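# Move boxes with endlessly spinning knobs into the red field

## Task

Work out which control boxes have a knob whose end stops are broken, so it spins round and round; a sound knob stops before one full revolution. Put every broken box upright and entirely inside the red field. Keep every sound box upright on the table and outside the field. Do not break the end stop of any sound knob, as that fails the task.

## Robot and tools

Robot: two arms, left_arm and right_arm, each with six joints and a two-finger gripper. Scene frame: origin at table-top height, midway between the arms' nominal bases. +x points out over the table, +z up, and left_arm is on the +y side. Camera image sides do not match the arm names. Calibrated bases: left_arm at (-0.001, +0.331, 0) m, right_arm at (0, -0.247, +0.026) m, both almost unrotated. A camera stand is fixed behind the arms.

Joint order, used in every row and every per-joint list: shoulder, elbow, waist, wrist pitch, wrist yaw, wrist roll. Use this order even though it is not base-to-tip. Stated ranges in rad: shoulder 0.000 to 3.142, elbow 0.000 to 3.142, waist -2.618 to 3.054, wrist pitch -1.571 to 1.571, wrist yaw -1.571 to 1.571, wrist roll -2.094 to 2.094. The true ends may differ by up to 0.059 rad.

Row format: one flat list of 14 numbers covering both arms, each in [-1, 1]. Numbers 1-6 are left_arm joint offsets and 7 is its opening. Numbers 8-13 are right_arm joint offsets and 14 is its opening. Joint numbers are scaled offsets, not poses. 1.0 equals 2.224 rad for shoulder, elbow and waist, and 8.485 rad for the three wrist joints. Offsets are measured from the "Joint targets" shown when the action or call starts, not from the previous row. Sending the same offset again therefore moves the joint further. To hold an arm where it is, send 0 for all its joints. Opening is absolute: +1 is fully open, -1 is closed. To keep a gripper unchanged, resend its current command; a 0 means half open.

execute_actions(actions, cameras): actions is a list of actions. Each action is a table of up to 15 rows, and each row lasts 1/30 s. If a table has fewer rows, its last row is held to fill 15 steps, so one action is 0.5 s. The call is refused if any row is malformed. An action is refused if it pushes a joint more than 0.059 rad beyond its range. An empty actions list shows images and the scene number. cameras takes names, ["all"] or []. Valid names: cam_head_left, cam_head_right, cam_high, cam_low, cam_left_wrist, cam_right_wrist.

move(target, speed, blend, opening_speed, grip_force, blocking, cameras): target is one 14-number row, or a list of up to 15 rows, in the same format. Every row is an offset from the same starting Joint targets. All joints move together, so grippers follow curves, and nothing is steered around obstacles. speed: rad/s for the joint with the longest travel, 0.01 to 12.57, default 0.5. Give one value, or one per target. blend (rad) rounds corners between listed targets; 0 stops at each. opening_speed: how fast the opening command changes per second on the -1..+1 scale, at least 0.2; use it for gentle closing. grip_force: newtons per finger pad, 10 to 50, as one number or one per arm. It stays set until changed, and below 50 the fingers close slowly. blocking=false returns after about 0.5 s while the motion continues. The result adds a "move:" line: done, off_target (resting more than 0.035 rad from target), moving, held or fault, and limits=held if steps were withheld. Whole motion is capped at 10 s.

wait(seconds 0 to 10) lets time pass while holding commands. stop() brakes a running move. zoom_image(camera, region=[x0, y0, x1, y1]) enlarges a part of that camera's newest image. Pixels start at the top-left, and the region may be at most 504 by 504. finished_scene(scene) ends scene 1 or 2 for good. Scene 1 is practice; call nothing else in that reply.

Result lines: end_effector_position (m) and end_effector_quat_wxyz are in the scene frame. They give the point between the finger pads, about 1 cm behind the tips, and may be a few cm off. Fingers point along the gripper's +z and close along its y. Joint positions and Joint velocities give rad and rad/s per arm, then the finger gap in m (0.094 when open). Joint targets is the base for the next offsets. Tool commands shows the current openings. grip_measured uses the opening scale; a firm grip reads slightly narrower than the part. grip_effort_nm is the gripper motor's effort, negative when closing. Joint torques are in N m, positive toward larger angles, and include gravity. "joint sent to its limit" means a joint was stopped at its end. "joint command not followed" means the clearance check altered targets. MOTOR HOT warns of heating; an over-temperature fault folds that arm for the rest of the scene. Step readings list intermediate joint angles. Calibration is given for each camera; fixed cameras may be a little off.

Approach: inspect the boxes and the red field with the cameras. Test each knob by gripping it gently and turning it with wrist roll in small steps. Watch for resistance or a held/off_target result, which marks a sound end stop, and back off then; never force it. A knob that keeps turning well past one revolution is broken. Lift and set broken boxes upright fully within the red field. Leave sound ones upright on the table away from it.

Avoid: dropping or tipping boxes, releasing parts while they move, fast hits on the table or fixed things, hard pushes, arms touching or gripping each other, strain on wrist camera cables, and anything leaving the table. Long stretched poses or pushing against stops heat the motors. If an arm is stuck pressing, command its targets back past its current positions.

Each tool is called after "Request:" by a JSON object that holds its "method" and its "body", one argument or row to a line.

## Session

Request:
{"method": "execute_actions", "body": {
  "actions": []
}}

Request:
{"method": "zoom_image", "body": {
  "camera": "cam_high",
  "region": [120, 220, 320, 400]
}}

Request:
{"method": "zoom_image", "body": {
  "camera": "cam_high",
  "region": [340, 220, 540, 400]
}}

Scene clock: 0.00 s.
left_arm: end_effector_position=(+0.3980, +0.3025, +0.0937) grip_measured=+1.000 grip_effort_nm=n/a end_effector_quat_wxyz=(+0.575, +0.014, +0.816, +0.056) | right_arm: end_effector_position=(+0.3818, -0.2533, +0.1067) grip_measured=+1.000 grip_effort_nm=n/a end_effector_quat_wxyz=(+0.569, +0.060, +0.819, -0.043)
Joint names: [shoulder, elbow, waist, wrist pitch, wrist yaw, wrist roll]
Joint positions: left_arm=[1.557 0.398 -0.174 0.808 -0.242 0.027 0.094] | right_arm=[1.541 0.32 0.042 0.855 0.216 0.079 0.094]
Joint velocities: within noise
Joint torques (N m): no reading
Heat: left arm: 29 °C; right arm: 28 °C.
Joint targets: left_arm=[1.553 0.404 -0.174 0.803 -0.242 0.027] | right_arm=[1.537 0.325 0.042 0.851 0.215 0.080]
Tool commands: left_gripper/opening=+1.0 right_gripper/opening=+1.0
camera_calibration:
cam_left_wrist: T_world_to_cam=[[0.063329, -0.992245, -0.106954, 0.287569], [-0.693361, 0.0333362, -0.719819, 0.371583], [0.717802, 0.119743, -0.685873, -0.165264], [0, 0, 0, 1]] pos_world=[0.358057, 0.292741, 0.184879]
cam_right_wrist: T_world_to_cam=[[-0.160176, -0.987084, -0.00288704, -0.18816], [-0.712419, 0.117629, -0.691825, 0.410984], [0.68323, -0.108757, -0.722059, -0.123433], [0, 0, 0, 1]] pos_world=[0.346987, -0.247497, 0.19466]

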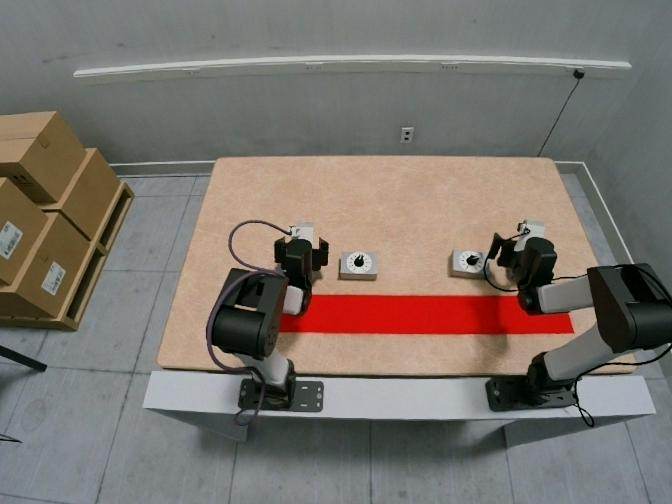

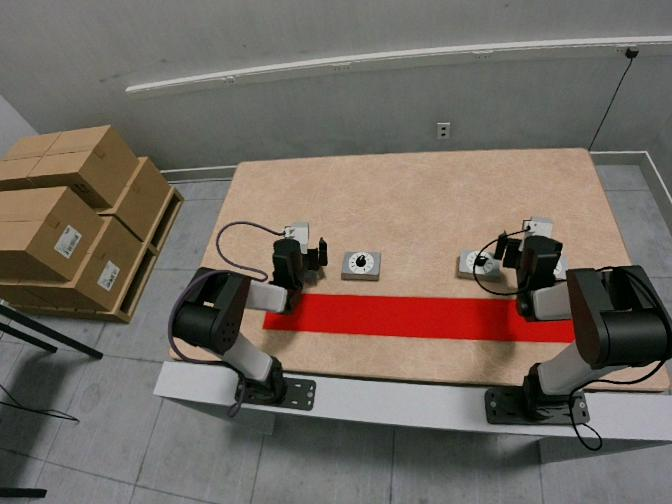

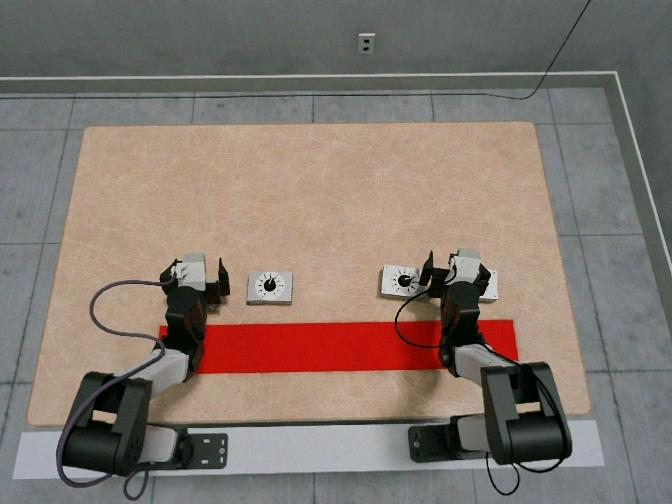

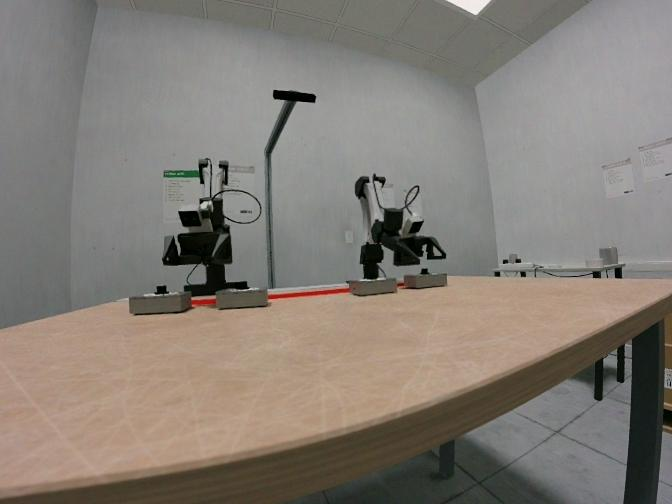

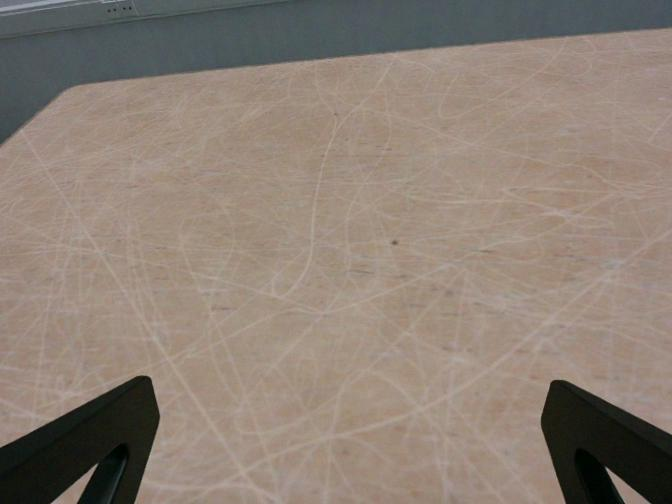

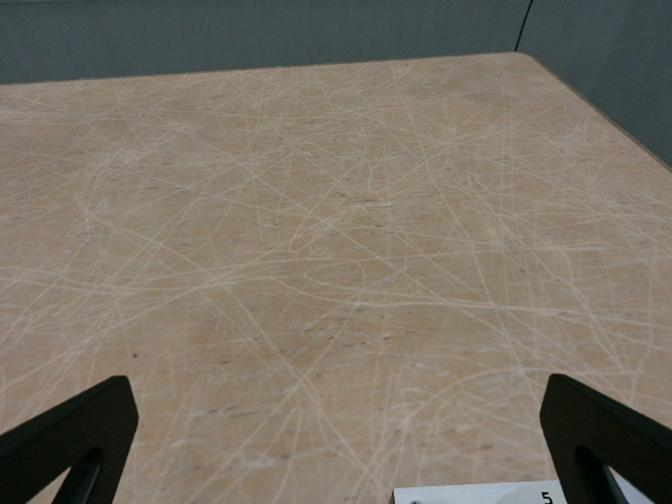

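Scaled by 2.520 from the camera's 672x504 image, which has a finer 960x720 frame.

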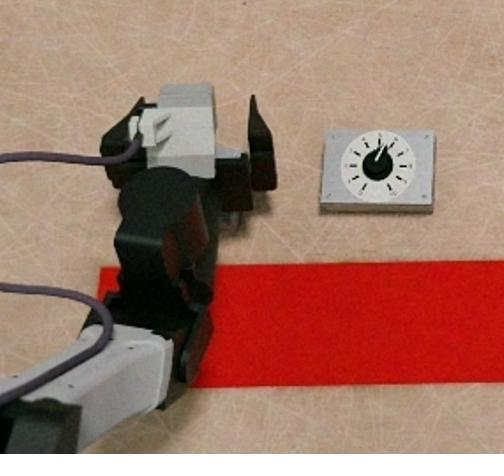

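Scaled by 2.520 from the camera's 672x504 image, which has a finer 960x720 frame.

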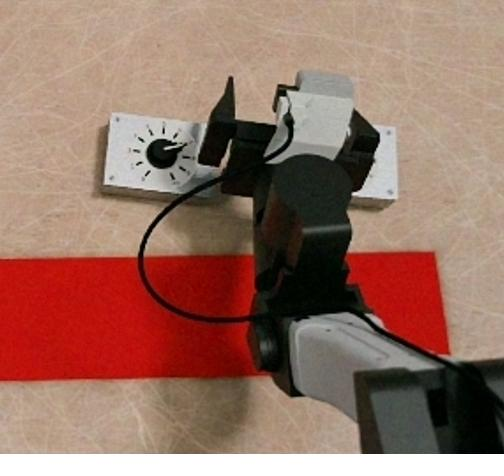

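Request:
{"method": "move", "body": {
  "target": [-0.2271, 0.2235, 0.0333, -0.1834, 0.0285, -0.0032, 1.0, -0.0616, 0.996, -0.1538, -0.1710, -0.0253, -0.0094, 1.0],
  "speed": 0.6,
  "cameras": ["all"]
}}

Request:
{"method": "zoom_image", "body": {
  "camera": "cam_high",
  "region": [140, 230, 340, 400]
}}

Request:
{"method": "zoom_image", "body": {
  "camera": "cam_high",
  "region": [340, 230, 540, 400]
}}

Request:
{"method": "zoom_image", "body": {
  "camera": "cam_left_wrist",
  "region": [100, 120, 604, 460]
}}

Scene clock: 27.67 s.
left_arm: end_effector_position=(+0.2892, +0.3007, +0.1606) grip_measured=+1.000 grip_effort_nm=-0.04 end_effector_quat_wxyz=(+0.318, +0.056, +0.946, -0.012) | right_arm: end_effector_position=(+0.2255, -0.3084, +0.7778) grip_measured=+1.000 grip_effort_nm=0.01 end_effector_quat_wxyz=(+0.866, +0.070, +0.482, -0.111)
Joint names: [shoulder, elbow, waist, wrist pitch, wrist yaw, wrist roll]
Joint positions: left_arm=[1.057 0.876 -0.106 -0.742 -0.006 0.013 0.094] | right_arm=[1.399 2.537 -0.293 -0.585 0.015 0.007 0.094]
Joint torques (N m): left_arm=[-3.88 8.95 0.38 1.34 0.03 -0.19] | right_arm=[-0.49 2.86 -0.9 1.51 -0.11 -0.11]
Heat: left arm: 30 °C; right arm: 31 °C.
Joint targets: left_arm=[1.047 0.901 -0.100 -0.753 0.000 0.000] | right_arm=[1.400 2.540 -0.300 -0.600 0.000 0.000]
move: done
camera_calibration:
cam_left_wrist: T_world_to_cam=[[-0.0964022, -0.995073, -0.0231403, 0.333417], [-0.969439, 0.0991374, -0.224412, 0.324877], [0.2256, 0.000799364, -0.97422, 0.183366], [0, 0, 0, 1]] pos_world=[0.305723, 0.29942, 0.25926]
cam_right_wrist: T_world_to_cam=[[-0.263691, -0.964234, -0.0268395, -0.216567], [0.107137, -0.00162414, -0.994243, 0.784035], [0.958639, -0.265048, 0.103733, -0.290616], [0, 0, 0, 1]] pos_world=[0.13749, -0.284575, 0.803856]

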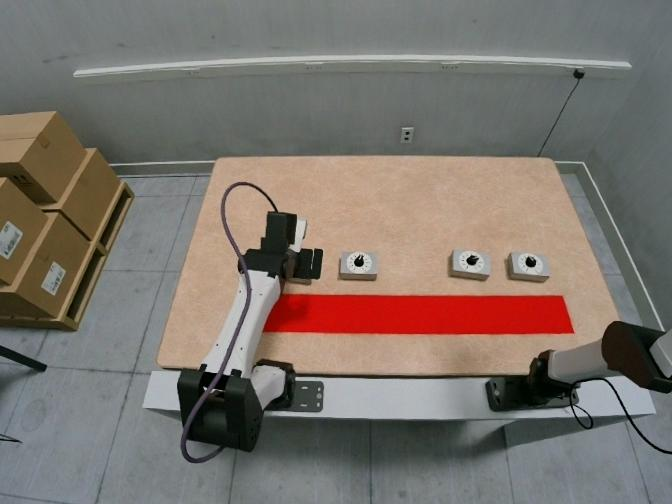

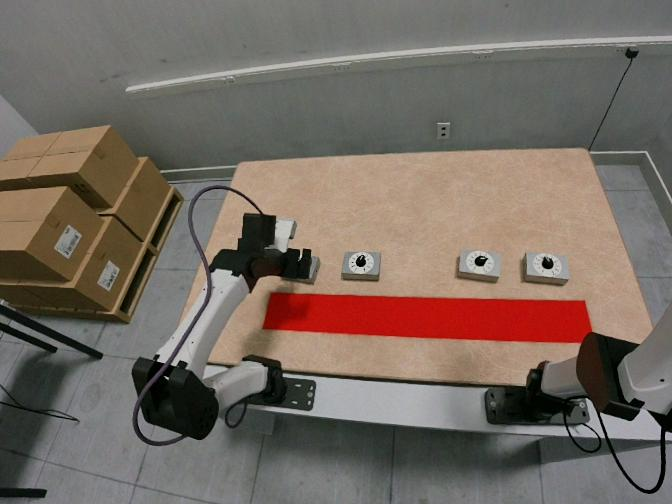

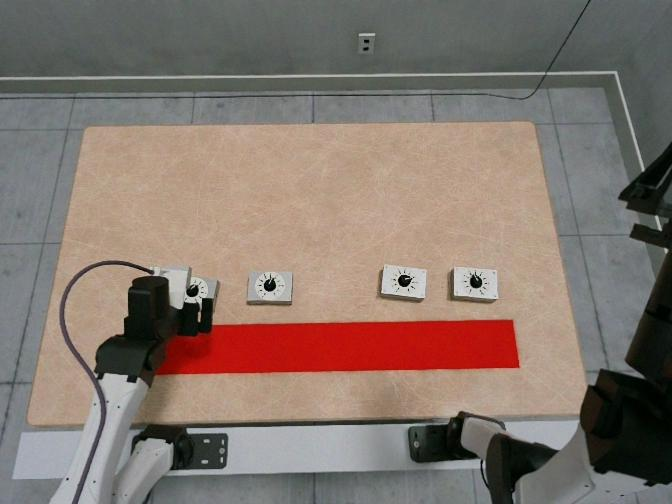

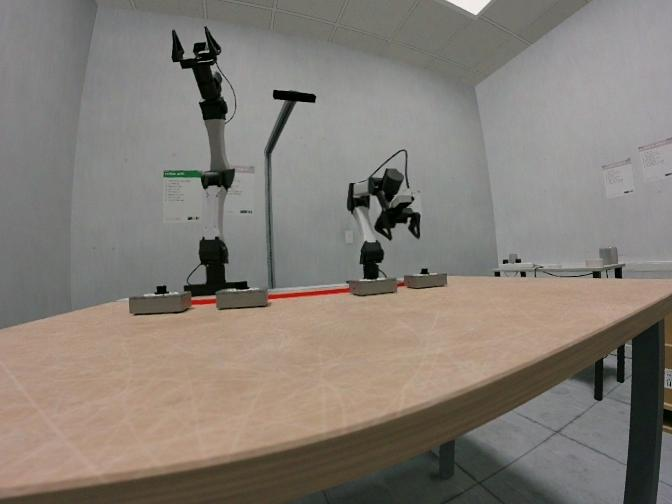

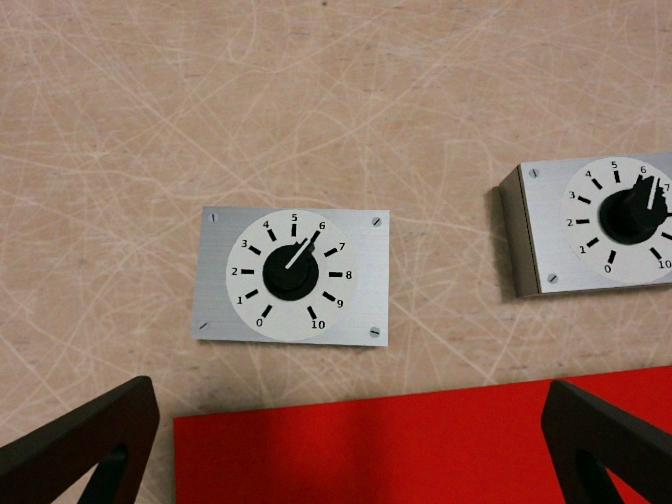

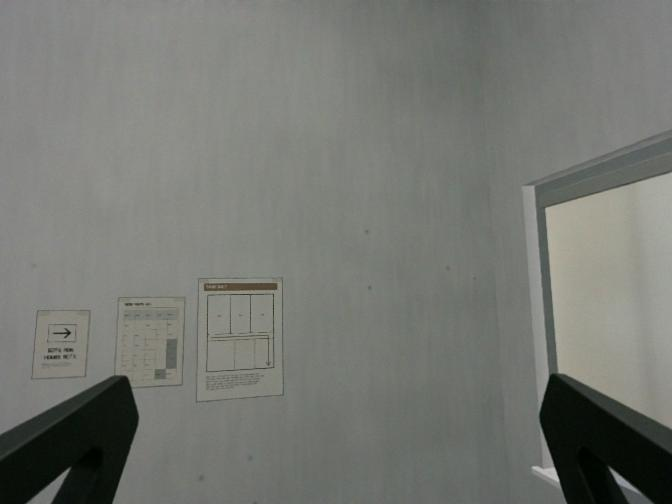

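Scaled by 2.520 from the camera's 672x504 image, which has a finer 960x720 frame.

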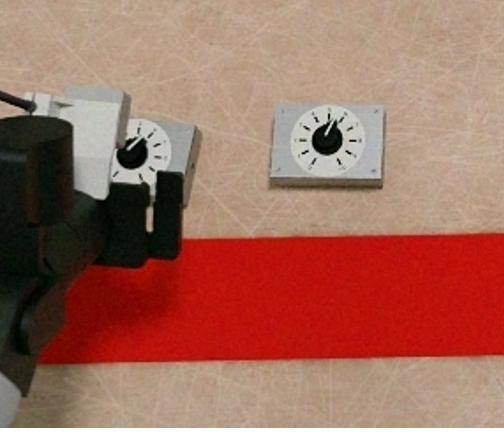

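Scaled by 2.520 from the camera's 672x504 image, which has a finer 960x720 frame.

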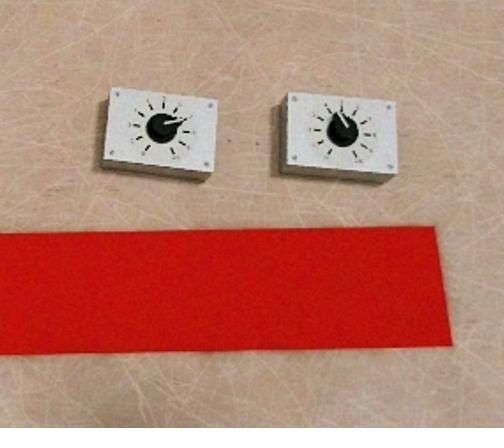

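Scaled by 1.000.

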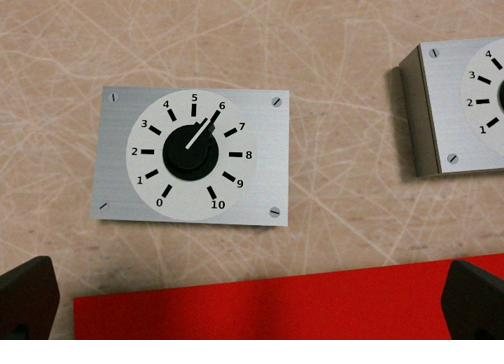

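Request:
{"method": "move", "body": {
  "target": [0.3669, 0.3116, 0.0405, -0.0652, 0, 0.1339, 1.0, 0, 0, 0, 0, 0, 0, 1.0],
  "speed": 0.6,
  "cameras": ["cam_left_wrist", "cam_low", "cam_high"]
}}

Request:
{"method": "zoom_image", "body": {
  "camera": "cam_left_wrist",
  "region": [180, 150, 500, 430]
}}

Scene clock: 100.00 s.
left_arm: end_effector_position=(+0.3430, +0.3262, +0.1083) grip_measured=+1.000 grip_effort_nm=-0.04 end_effector_quat_wxyz=(-0.004, +0.537, +0.844, +0.000) | right_arm: end_effector_position=(+0.2255, -0.3084, +0.7778) grip_measured=+1.000 grip_effort_nm=0.00 end_effector_quat_wxyz=(+0.866, +0.070, +0.482, -0.111)
Joint names: [shoulder, elbow, waist, wrist pitch, wrist yaw, wrist roll]
Joint positions: left_arm=[1.853 1.571 -0.015 -1.295 -0.005 1.116 0.094] | right_arm=[1.399 2.537 -0.293 -0.585 0.015 0.007 0.094]
Joint torques (N m): left_arm=[-8.43 7.75 0.29 0.12 0.07 0.13] | right_arm=[-0.47 2.81 -0.83 1.54 -0.1 -0.13]
Heat: left arm: 40 °C; right arm: 32 °C.
Joint targets: left_arm=[1.864 1.594 -0.010 -1.306 0.000 1.136] | right_arm=[1.400 2.540 -0.300 -0.600 0.000 0.000]
move: done
camera_calibration:
cam_left_wrist: T_world_to_cam=[[-0.902493, -0.430434, -0.0152494, 0.454314], [-0.397138, 0.817935, 0.416249, -0.137378], [-0.166695, 0.381718, -0.909123, 0.123491], [0, 0, 0, 1]] pos_world=[0.376043, 0.260779, 0.17638]
Images, in order (width x height): cam_high 672x504, cam_low 672x504, cam_left_wrist 672x504.

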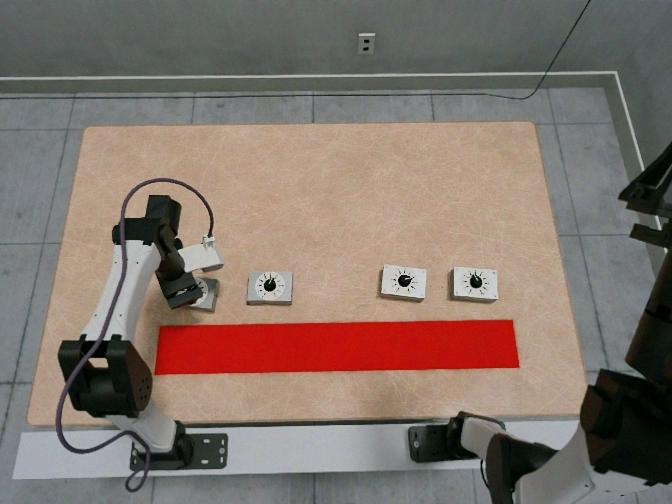

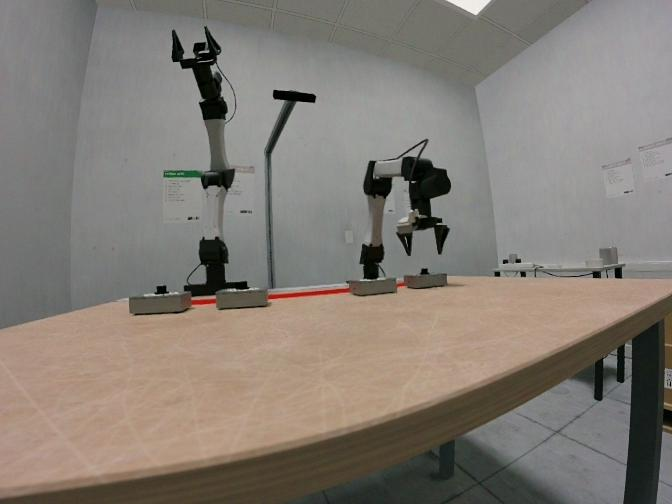

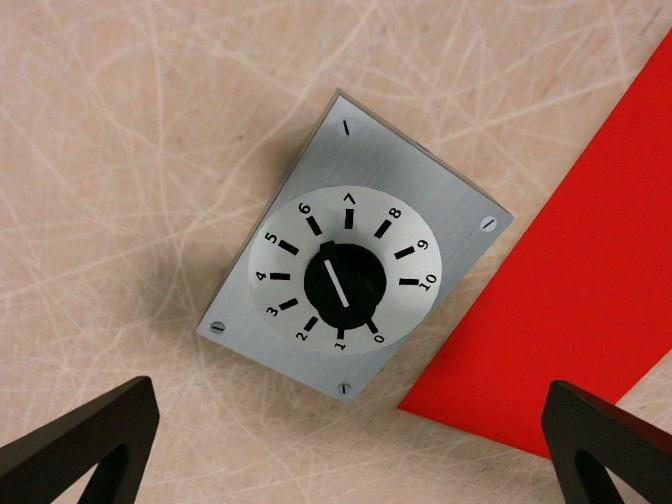

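Scaled by 1.575 from the camera's 672x504 image, which has a finer 960x720 frame.

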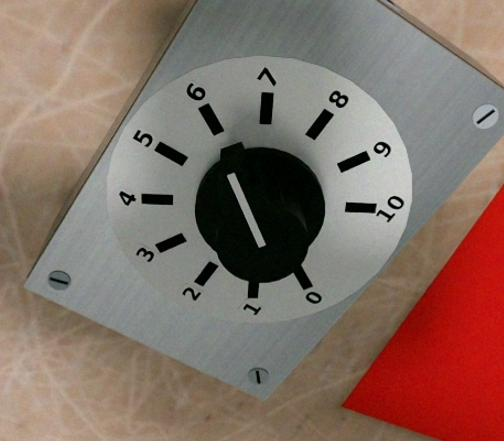

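Request:
{"method": "move", "body": {
  "target": [0.0099, -0.0594, -0.0090, 0.0179, 0, 0, 1.0, 0, 0, 0, 0, 0, 0, 1.0],
  "speed": 0.3,
  "cameras": ["cam_left_wrist", "cam_low"]
}}

Request:
{"method": "zoom_image", "body": {
  "camera": "cam_left_wrist",
  "region": [180, 200, 500, 480]
}}

Request:
{"method": "zoom_image", "body": {
  "camera": "cam_low",
  "region": [380, 220, 470, 300]
}}

Scene clock: 124.07 s.
left_arm: end_effector_position=(+0.3470, +0.3228, +0.0758) grip_measured=+1.000 grip_effort_nm=-0.04 end_effector_quat_wxyz=(-0.001, +0.541, +0.841, +0.002) | right_arm: end_effector_position=(+0.2255, -0.3084, +0.7778) grip_measured=+1.000 grip_effort_nm=0.00 end_effector_quat_wxyz=(+0.866, +0.070, +0.482, -0.111)
Joint names: [shoulder, elbow, waist, wrist pitch, wrist yaw, wrist roll]
Joint positions: left_arm=[1.875 1.47 -0.024 -1.166 -0.005 1.117 0.094] | right_arm=[1.399 2.537 -0.293 -0.585 0.015 0.007 0.094]
Joint torques (N m): left_arm=[-8.54 5.24 -0.51 0.34 0.07 0.14] | right_arm=[-0.5 2.89 -0.81 1.51 -0.09 -0.11]
Heat: left arm: 37 °C; right arm: 32 °C.
Joint targets: left_arm=[1.886 1.462 -0.030 -1.154 0.000 1.136] | right_arm=[1.400 2.540 -0.300 -0.600 0.000 0.000]
move: done
camera_calibration:
cam_left_wrist: T_world_to_cam=[[-0.906743, -0.421138, -0.0214493, 0.454842], [-0.391571, 0.822023, 0.413461, -0.122604], [-0.156492, 0.383302, -0.910269, 0.0919896], [0, 0, 0, 1]] pos_world=[0.378812, 0.257075, 0.144183]
Images, in order (width x height): cam_low 672x504, cam_left_wrist 672x504.

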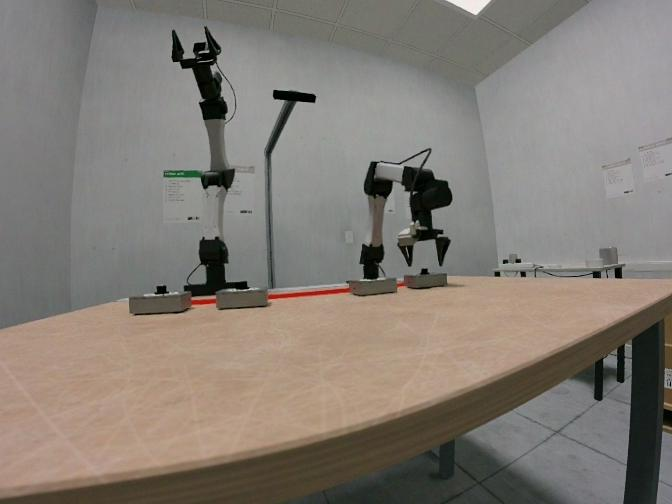

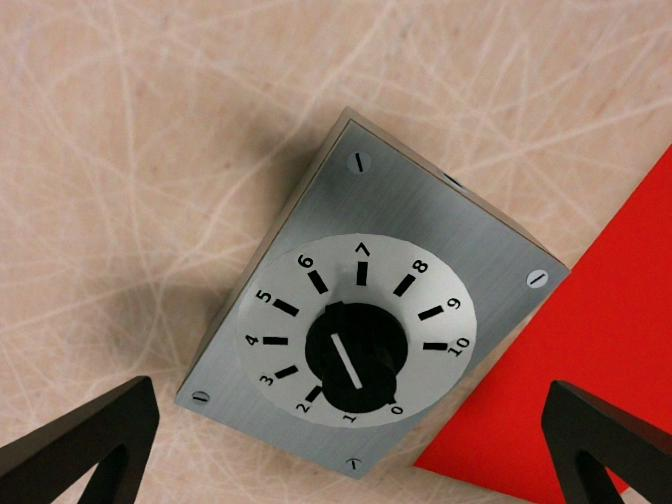

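Scaled by 1.575 from the camera's 672x504 image, which has a finer 960x720 frame.

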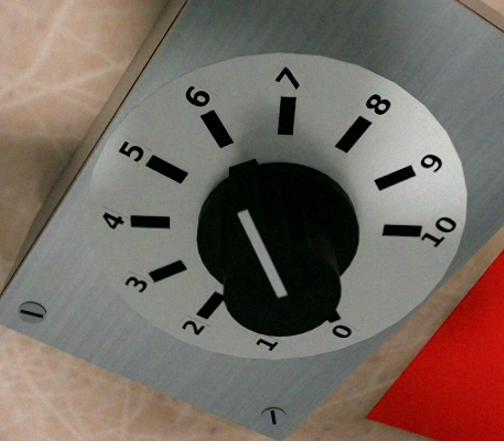

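Scaled by 5.600 from the camera's 672x504 image, which has a finer 960x720 frame.

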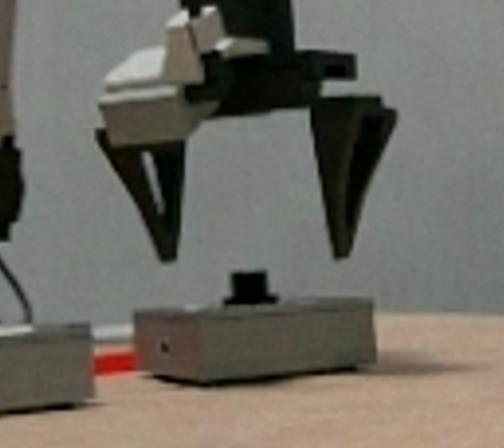

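Request:
{"method": "move", "body": {
  "target": [0.0009, -0.0265, -0.0009, 0.0072, 0, 0, 1.0, 0, 0, 0, 0, 0, 0, 1.0],
  "speed": 0.15,
  "cameras": ["cam_left_wrist", "cam_low"]
}}

Request:
{"method": "zoom_image", "body": {
  "camera": "cam_left_wrist",
  "region": [180, 200, 500, 480]
}}

Request:
{"method": "zoom_image", "body": {
  "camera": "cam_low",
  "region": [380, 220, 470, 300]
}}

Scene clock: 139.87 s.
left_arm: end_effector_position=(+0.3451, +0.3229, +0.0617) grip_measured=+1.000 grip_effort_nm=-0.04 end_effector_quat_wxyz=(+0.000, +0.541, +0.841, +0.003) | right_arm: end_effector_position=(+0.2255, -0.3084, +0.7778) grip_measured=+1.000 grip_effort_nm=0.00 end_effector_quat_wxyz=(+0.866, +0.070, +0.482, -0.111)
Joint names: [shoulder, elbow, waist, wrist pitch, wrist yaw, wrist roll]
Joint positions: left_arm=[1.875 1.412 -0.024 -1.105 -0.005 1.117 0.094] | right_arm=[1.399 2.537 -0.293 -0.585 0.015 0.007 0.094]
Joint torques (N m): left_arm=[-8.32 5.07 -0.66 0.35 0.07 0.14] | right_arm=[-0.44 2.92 -0.87 1.51 -0.09 -0.12]
Heat: left arm: 35 °C; right arm: 32 °C.
Joint targets: left_arm=[1.888 1.403 -0.032 -1.093 0.000 1.136] | right_arm=[1.400 2.540 -0.300 -0.600 0.000 0.000]
move: done
camera_calibration:
cam_left_wrist: T_world_to_cam=[[-0.906642, -0.421164, -0.024902, 0.453044], [-0.393182, 0.822051, 0.411874, -0.116796], [-0.152996, 0.383213, -0.9109, 0.0776136], [0, 0, 0, 1]] pos_world=[0.376701, 0.257075, 0.130085]
Images, in order (width x height): cam_low 672x504, cam_left_wrist 672x504.

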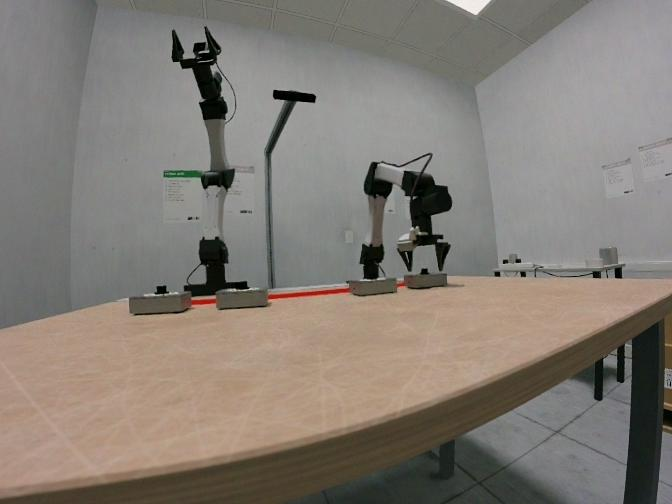

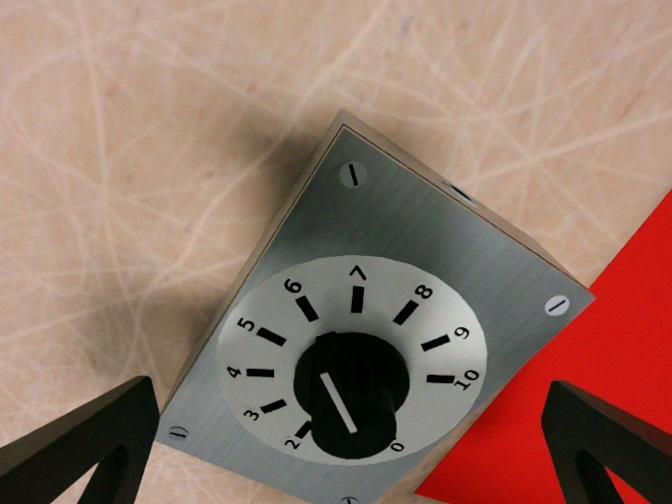

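Scaled by 1.575 from the camera's 672x504 image, which has a finer 960x720 frame.

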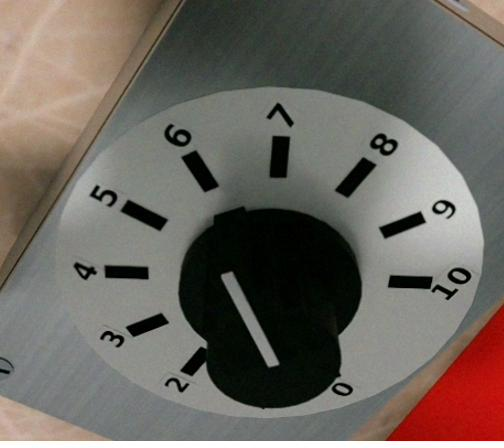

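Scaled by 5.600 from the camera's 672x504 image, which has a finer 960x720 frame.

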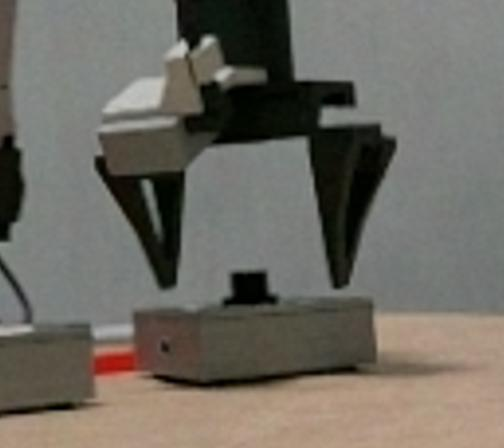

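Request:
{"method": "move", "body": {
  "target": [
    [0, 0, 0, 0, 0, 0, -0.3, 0, 0, 0, 0, 0, 0, 1.0]
  ],
  "speed": 0.1,
  "opening_speed": 0.8
}}

Request:
{"method": "move", "body": {
  "target": [
    [0, 0, 0, 0, 0, 0, -0.6, 0, 0, 0, 0, 0, 0, 1.0]
  ],
  "speed": 0.1,
  "grip_force": [15, 15],
  "opening_speed": 0.3,
  "cameras": ["cam_left_wrist"]
}}

Request:
{"method": "zoom_image", "body": {
  "camera": "cam_left_wrist",
  "region": [180, 220, 500, 504]
}}

Scene clock: 153.23 s.
left_arm: end_effector_position=(+0.3452, +0.3229, +0.0617) grip_measured=-0.298 grip_effort_nm=-0.13 end_effector_quat_wxyz=(+0.000, +0.541, +0.841, +0.003) | right_arm: end_effector_position=(+0.2255, -0.3084, +0.7778) grip_measured=+1.000 grip_effort_nm=0.00 end_effector_quat_wxyz=(+0.866, +0.070, +0.482, -0.111)
Joint names: [shoulder, elbow, waist, wrist pitch, wrist yaw, wrist roll]
Joint positions: left_arm=[1.875 1.412 -0.024 -1.104 -0.005 1.117 0.033] | right_arm=[1.399 2.537 -0.293 -0.585 0.015 0.007 0.094]
Joint torques (N m): left_arm=[-8.31 5.05 -0.68 0.35 0.07 0.14] | right_arm=[-0.54 2.85 -0.8 1.56 -0.1 -0.1]
Heat: left arm: 34 °C; right arm: 33 °C.
Joint targets: left_arm=[1.888 1.403 -0.032 -1.093 0.000 1.136] | right_arm=[1.400 2.540 -0.300 -0.600 0.000 0.000]
move: done

Scene clock: 154.83 s.
left_arm: end_effector_position=(+0.3449, +0.3222, +0.0617) grip_measured=-0.583 grip_effort_nm=-0.39 end_effector_quat_wxyz=(+0.000, +0.542, +0.841, +0.003) | right_arm: end_effector_position=(+0.2255, -0.3084, +0.7778) grip_measured=+1.000 grip_effort_nm=0.00 end_effector_quat_wxyz=(+0.866, +0.070, +0.482, -0.111)
Joint names: [shoulder, elbow, waist, wrist pitch, wrist yaw, wrist roll]
Joint positions: left_arm=[1.875 1.412 -0.026 -1.105 -0.005 1.117 0.02] | right_arm=[1.399 2.537 -0.293 -0.585 0.015 0.007 0.094]
Joint torques (N m): left_arm=[-8.31 5.07 -0.5 0.36 0.07 0.14] | right_arm=[-0.46 2.84 -0.85 1.53 -0.06 -0.11]
Heat: left arm: 34 °C; right arm: 33 °C.
Joint targets: left_arm=[1.888 1.403 -0.032 -1.093 0.000 1.136] | right_arm=[1.400 2.540 -0.300 -0.600 0.000 0.000]
grip_force (N): 15, 15
move: done
camera_calibration:
cam_left_wrist: T_world_to_cam=[[-0.907472, -0.419416, -0.0241663, 0.452245], [-0.391263, 0.822808, 0.412189, -0.117295], [-0.152994, 0.383506, -0.910778, 0.0777445], [0, 0, 0, 1]] pos_world=[0.376402, 0.256375, 0.130085]
Images, in order (width x height): cam_left_wrist 672x504.

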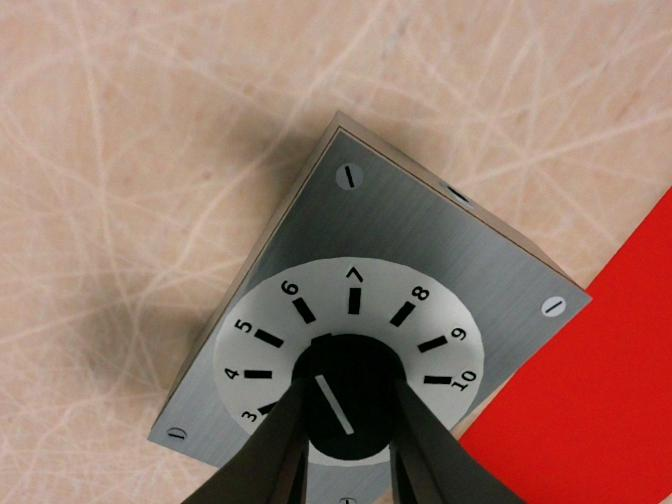

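Scaled by 1.575 from the camera's 672x504 image, which has a finer 960x720 frame.

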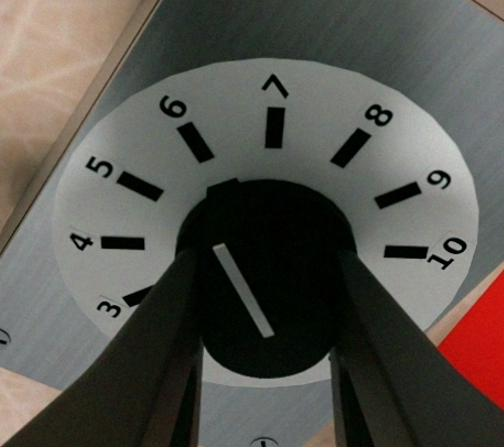

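Request:
{"method": "move", "body": {
  "target": [
    [0, 0, 0, 0, 0, -0.0412, -0.6, 0, 0, 0, 0, 0, 0, 1.0]
  ],
  "speed": 0.3,
  "cameras": ["cam_left_wrist"]
}}

Request:
{"method": "zoom_image", "body": {
  "camera": "cam_left_wrist",
  "region": [180, 220, 500, 504]
}}

Scene clock: 162.13 s.
left_arm: end_effector_position=(+0.3449, +0.3222, +0.0617) grip_measured=-0.585 grip_effort_nm=-0.42 end_effector_quat_wxyz=(+0.000, +0.402, +0.916, +0.003) | right_arm: end_effector_position=(+0.2255, -0.3084, +0.7778) grip_measured=+1.000 grip_effort_nm=0.01 end_effector_quat_wxyz=(+0.866, +0.070, +0.482, -0.111)
Joint names: [shoulder, elbow, waist, wrist pitch, wrist yaw, wrist roll]
Joint positions: left_arm=[1.875 1.412 -0.026 -1.105 -0.005 0.799 0.02] | right_arm=[1.399 2.537 -0.293 -0.585 0.015 0.007 0.094]
Joint torques (N m): left_arm=[-8.34 5.08 -0.53 0.38 0.06 -0.17] | right_arm=[-0.46 2.89 -0.91 1.52 -0.11 -0.11]
Heat: left arm: 34 °C; right arm: 33 °C.
Joint targets: left_arm=[1.888 1.403 -0.032 -1.093 0.000 0.786] | right_arm=[1.400 2.540 -0.300 -0.600 0.000 0.000]
grip_force (N): 15, 15
move: done
camera_calibration:
cam_left_wrist: T_world_to_cam=[[-0.730726, -0.682216, -0.0249316, 0.475993], [-0.629671, 0.659436, 0.41068, 0.017689], [-0.263732, 0.315793, -0.911439, 0.137786], [0, 0, 0, 1]] pos_world=[0.395297, 0.269554, 0.130186]
Images, in order (width x height): cam_left_wrist 672x504.

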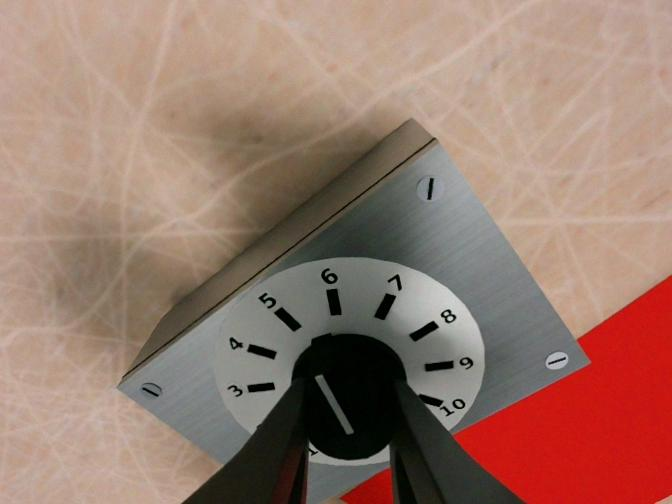

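Scaled by 1.575 from the camera's 672x504 image, which has a finer 960x720 frame.

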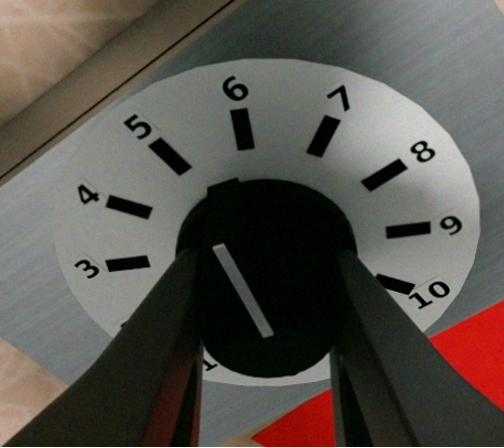

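Request:
{"method": "move", "body": {
  "target": [
    [0, 0, 0, 0, 0, -0.3128, -0.6, 0, 0, 0, 0, 0, 0, 1.0]
  ],
  "speed": 0.5,
  "cameras": ["cam_left_wrist"]
}}

Request:
{"method": "zoom_image", "body": {
  "camera": "cam_left_wrist",
  "region": [180, 220, 500, 504]
}}

Scene clock: 173.13 s.
left_arm: end_effector_position=(+0.3447, +0.3224, +0.0617) grip_measured=-0.586 grip_effort_nm=-0.42 end_effector_quat_wxyz=(-0.003, +0.790, -0.613, -0.001) | right_arm: end_effector_position=(+0.2255, -0.3084, +0.7778) grip_measured=+1.000 grip_effort_nm=0.01 end_effector_quat_wxyz=(+0.866, +0.070, +0.482, -0.111)
Joint names: [shoulder, elbow, waist, wrist pitch, wrist yaw, wrist roll]
Joint positions: left_arm=[1.875 1.412 -0.026 -1.106 -0.006 -1.85 0.019] | right_arm=[1.399 2.537 -0.293 -0.585 0.015 0.007 0.094]
Joint torques (N m): left_arm=[-8.25 5.01 -0.51 0.33 -0.02 -0.24] | right_arm=[-0.44 2.93 -0.87 1.54 -0.1 -0.11]
Heat: left arm: 34 °C; right arm: 33 °C.
Joint targets: left_arm=[1.888 1.403 -0.032 -1.093 0.000 -1.868] | right_arm=[1.400 2.540 -0.300 -0.600 0.000 0.000]
grip_force (N): 15, 15
move: done
camera_calibration:
cam_left_wrist: T_world_to_cam=[[0.966715, 0.255362, -0.0158983, -0.411967], [0.23982, -0.882717, 0.4041, 0.215281], [0.0891582, -0.394462, -0.914577, 0.245184], [0, 0, 0, 1]] pos_world=[0.324766, 0.391949, 0.130695]
Images, in order (width x height): cam_left_wrist 672x504.

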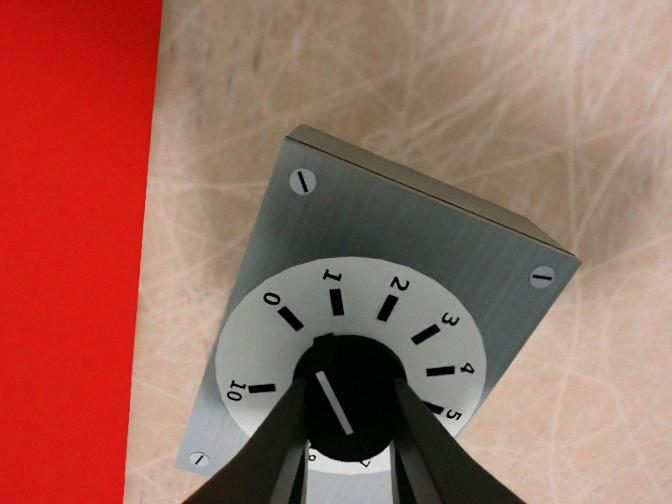

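Scaled by 1.575 from the camera's 672x504 image, which has a finer 960x720 frame.

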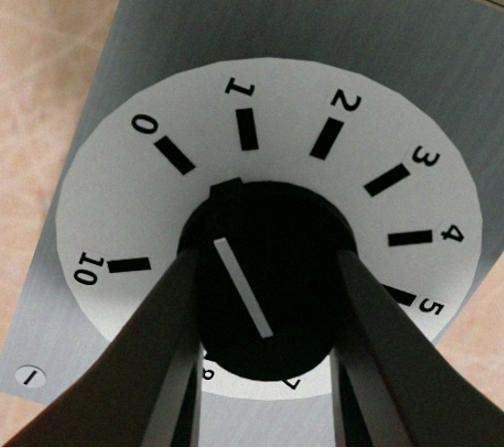

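Request:
{"method": "move", "body": {
  "target": [
    [0, 0, 0, 0, 0, 0, 0.3, 0, 0, 0, 0, 0, 0, 1.0],
    [0, 0, 0, 0, 0, 0.3744, 0.3, 0, 0, 0, 0, 0, 0, 1.0],
    [0, 0, 0, 0, 0, 0.3744, -0.3, 0, 0, 0, 0, 0, 0, 1.0]
  ],
  "speed": 0.7
}}

Request:
{"method": "move", "body": {
  "target": [
    [0, 0, 0, 0, 0, 0, -0.6, 0, 0, 0, 0, 0, 0, 1.0]
  ],
  "speed": 0.1,
  "opening_speed": 0.3,
  "cameras": ["cam_left_wrist"]
}}

Request:
{"method": "zoom_image", "body": {
  "camera": "cam_left_wrist",
  "region": [180, 220, 500, 504]
}}

Scene clock: 195.70 s.
left_arm: end_effector_position=(+0.3458, +0.3217, +0.0615) grip_measured=-0.298 grip_effort_nm=-0.12 end_effector_quat_wxyz=(+0.002, +0.612, +0.791, +0.003) | right_arm: end_effector_position=(+0.2255, -0.3084, +0.7778) grip_measured=+1.000 grip_effort_nm=0.01 end_effector_quat_wxyz=(+0.866, +0.070, +0.482, -0.111)
Joint names: [shoulder, elbow, waist, wrist pitch, wrist yaw, wrist roll]
Joint positions: left_arm=[1.876 1.412 -0.026 -1.101 -0.002 1.29 0.033] | right_arm=[1.399 2.537 -0.293 -0.585 0.015 0.007 0.094]
Joint torques (N m): left_arm=[-8.34 5.04 -0.53 0.32 0.05 0.14] | right_arm=[-0.49 2.92 -0.79 1.54 -0.08 -0.12]
Heat: left arm: 33 °C; right arm: 33 °C.
Joint targets: left_arm=[1.888 1.403 -0.032 -1.093 0.000 1.309] | right_arm=[1.400 2.540 -0.300 -0.600 0.000 0.000]
grip_force (N): 15, 15
move: done

Scene clock: 197.33 s.
left_arm: end_effector_position=(+0.3444, +0.3218, +0.0615) grip_measured=-0.587 grip_effort_nm=-0.40 end_effector_quat_wxyz=(-0.001, +0.612, +0.791, +0.001) | right_arm: end_effector_position=(+0.2255, -0.3084, +0.7778) grip_measured=+1.000 grip_effort_nm=0.00 end_effector_quat_wxyz=(+0.866, +0.070, +0.482, -0.111)
Joint names: [shoulder, elbow, waist, wrist pitch, wrist yaw, wrist roll]
Joint positions: left_arm=[1.876 1.412 -0.026 -1.107 -0.002 1.29 0.019] | right_arm=[1.399 2.537 -0.293 -0.585 0.015 0.007 0.094]
Joint torques (N m): left_arm=[-8.32 5.04 -0.51 0.36 0.05 0.14] | right_arm=[-0.46 2.84 -0.81 1.52 -0.09 -0.1]
Heat: left arm: 33 °C; right arm: 33 °C.
Joint targets: left_arm=[1.888 1.403 -0.032 -1.093 0.000 1.309] | right_arm=[1.400 2.540 -0.300 -0.600 0.000 0.000]
grip_force (N): 15, 15
move: done
camera_calibration:
cam_left_wrist: T_world_to_cam=[[-0.966037, -0.257585, -0.0205394, 0.419443], [-0.24301, 0.878594, 0.411118, -0.186023], [-0.087852, 0.402146, -0.911351, 0.0493704], [0, 0, 0, 1]] pos_world=[0.364329, 0.251627, 0.130086]
Images, in order (width x height): cam_left_wrist 672x504.

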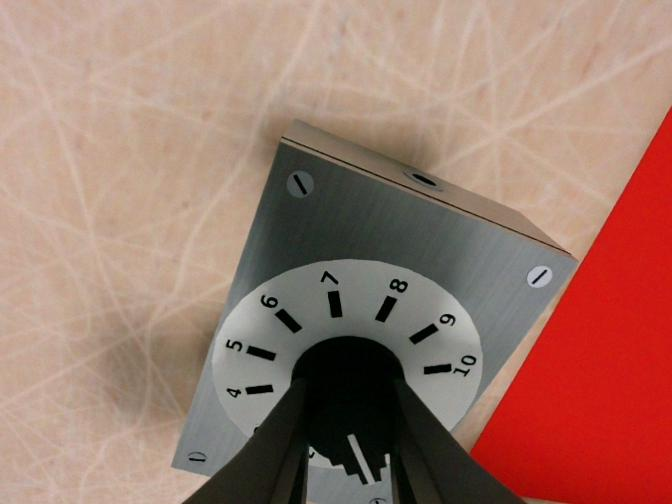

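Scaled by 1.575 from the camera's 672x504 image, which has a finer 960x720 frame.

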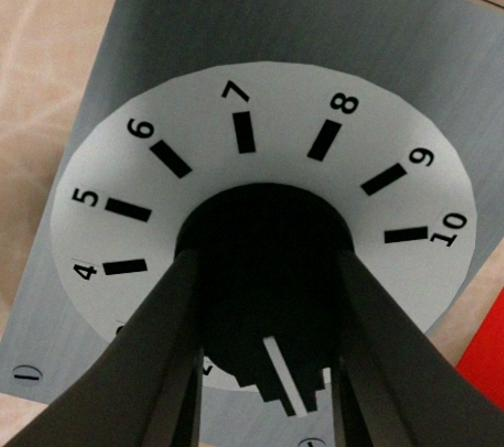

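Request:
{"method": "move", "body": {
  "target": [
    [0, 0, 0, 0, 0, -0.0236, -0.6, 0, 0, 0, 0, 0, 0, 1.0]
  ],
  "speed": 0.15
}}

Request:
{"method": "move", "body": {
  "target": [
    [0, 0, 0, 0, 0, -0.0118, -0.6, 0, 0, 0, 0, 0, 0, 1.0]
  ],
  "speed": 0.1,
  "cameras": ["cam_left_wrist"]
}}

Request:
{"method": "zoom_image", "body": {
  "camera": "cam_left_wrist",
  "region": [180, 220, 500, 504]
}}

Scene clock: 206.90 s.
left_arm: end_effector_position=(+0.3444, +0.3218, +0.0615) grip_measured=-0.588 grip_effort_nm=-0.42 end_effector_quat_wxyz=(+0.000, +0.543, +0.840, +0.001) | right_arm: end_effector_position=(+0.2255, -0.3084, +0.7778) grip_measured=+1.000 grip_effort_nm=0.01 end_effector_quat_wxyz=(+0.866, +0.070, +0.482, -0.111)
Joint names: [shoulder, elbow, waist, wrist pitch, wrist yaw, wrist roll]
Joint positions: left_arm=[1.876 1.412 -0.026 -1.107 -0.002 1.12 0.019] | right_arm=[1.399 2.537 -0.293 -0.585 0.015 0.007 0.094]
Joint torques (N m): left_arm=[-8.35 5.05 -0.51 0.38 0.05 -0.16] | right_arm=[-0.53 2.76 -0.81 1.53 -0.1 -0.09]
Heat: left arm: 33 °C; right arm: 33 °C.
Joint targets: left_arm=[1.888 1.403 -0.032 -1.093 0.000 1.109] | right_arm=[1.400 2.540 -0.300 -0.600 0.000 0.000]
grip_force (N): 15, 15
move: done

Scene clock: 208.30 s.
left_arm: end_effector_position=(+0.3444, +0.3218, +0.0615) grip_measured=-0.588 grip_effort_nm=-0.42 end_effector_quat_wxyz=(+0.000, +0.502, +0.865, +0.001) | right_arm: end_effector_position=(+0.2255, -0.3084, +0.7778) grip_measured=+1.000 grip_effort_nm=0.00 end_effector_quat_wxyz=(+0.866, +0.070, +0.482, -0.111)
Joint names: [shoulder, elbow, waist, wrist pitch, wrist yaw, wrist roll]
Joint positions: left_arm=[1.876 1.412 -0.026 -1.107 -0.002 1.023 0.019] | right_arm=[1.399 2.537 -0.293 -0.585 0.015 0.007 0.094]
Joint torques (N m): left_arm=[-8.35 5.05 -0.51 0.39 0.05 -0.18] | right_arm=[-0.46 2.89 -0.84 1.53 -0.1 -0.11]
Heat: left arm: 33 °C; right arm: 33 °C.
Joint targets: left_arm=[1.888 1.403 -0.032 -1.093 0.000 1.009] | right_arm=[1.400 2.540 -0.300 -0.600 0.000 0.000]
grip_force (N): 15, 15
move: done
camera_calibration:
cam_left_wrist: T_world_to_cam=[[-0.864208, -0.502693, -0.0210666, 0.463281], [-0.46588, 0.783705, 0.410807, -0.0787864], [-0.189999, 0.364837, -0.911479, 0.0965034], [0, 0, 0, 1]] pos_world=[0.382002, 0.259425, 0.130087]
Images, in order (width x height): cam_left_wrist 672x504.

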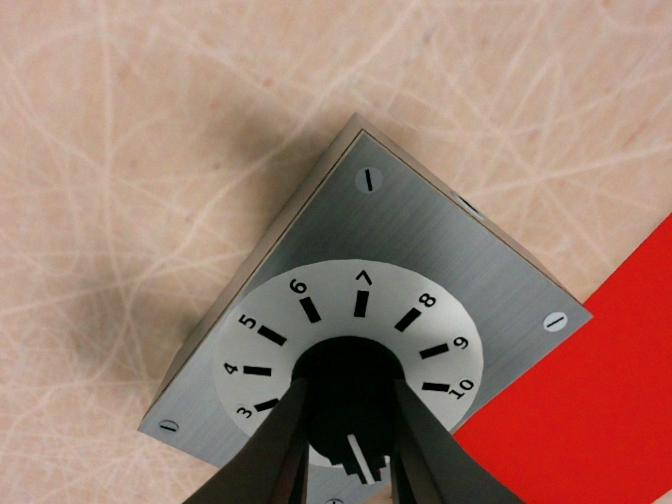

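Scaled by 1.575 from the camera's 672x504 image, which has a finer 960x720 frame.

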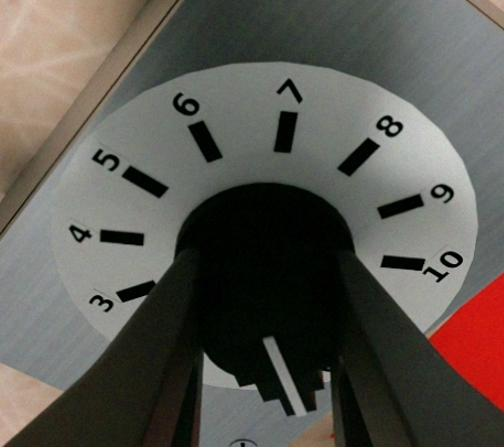

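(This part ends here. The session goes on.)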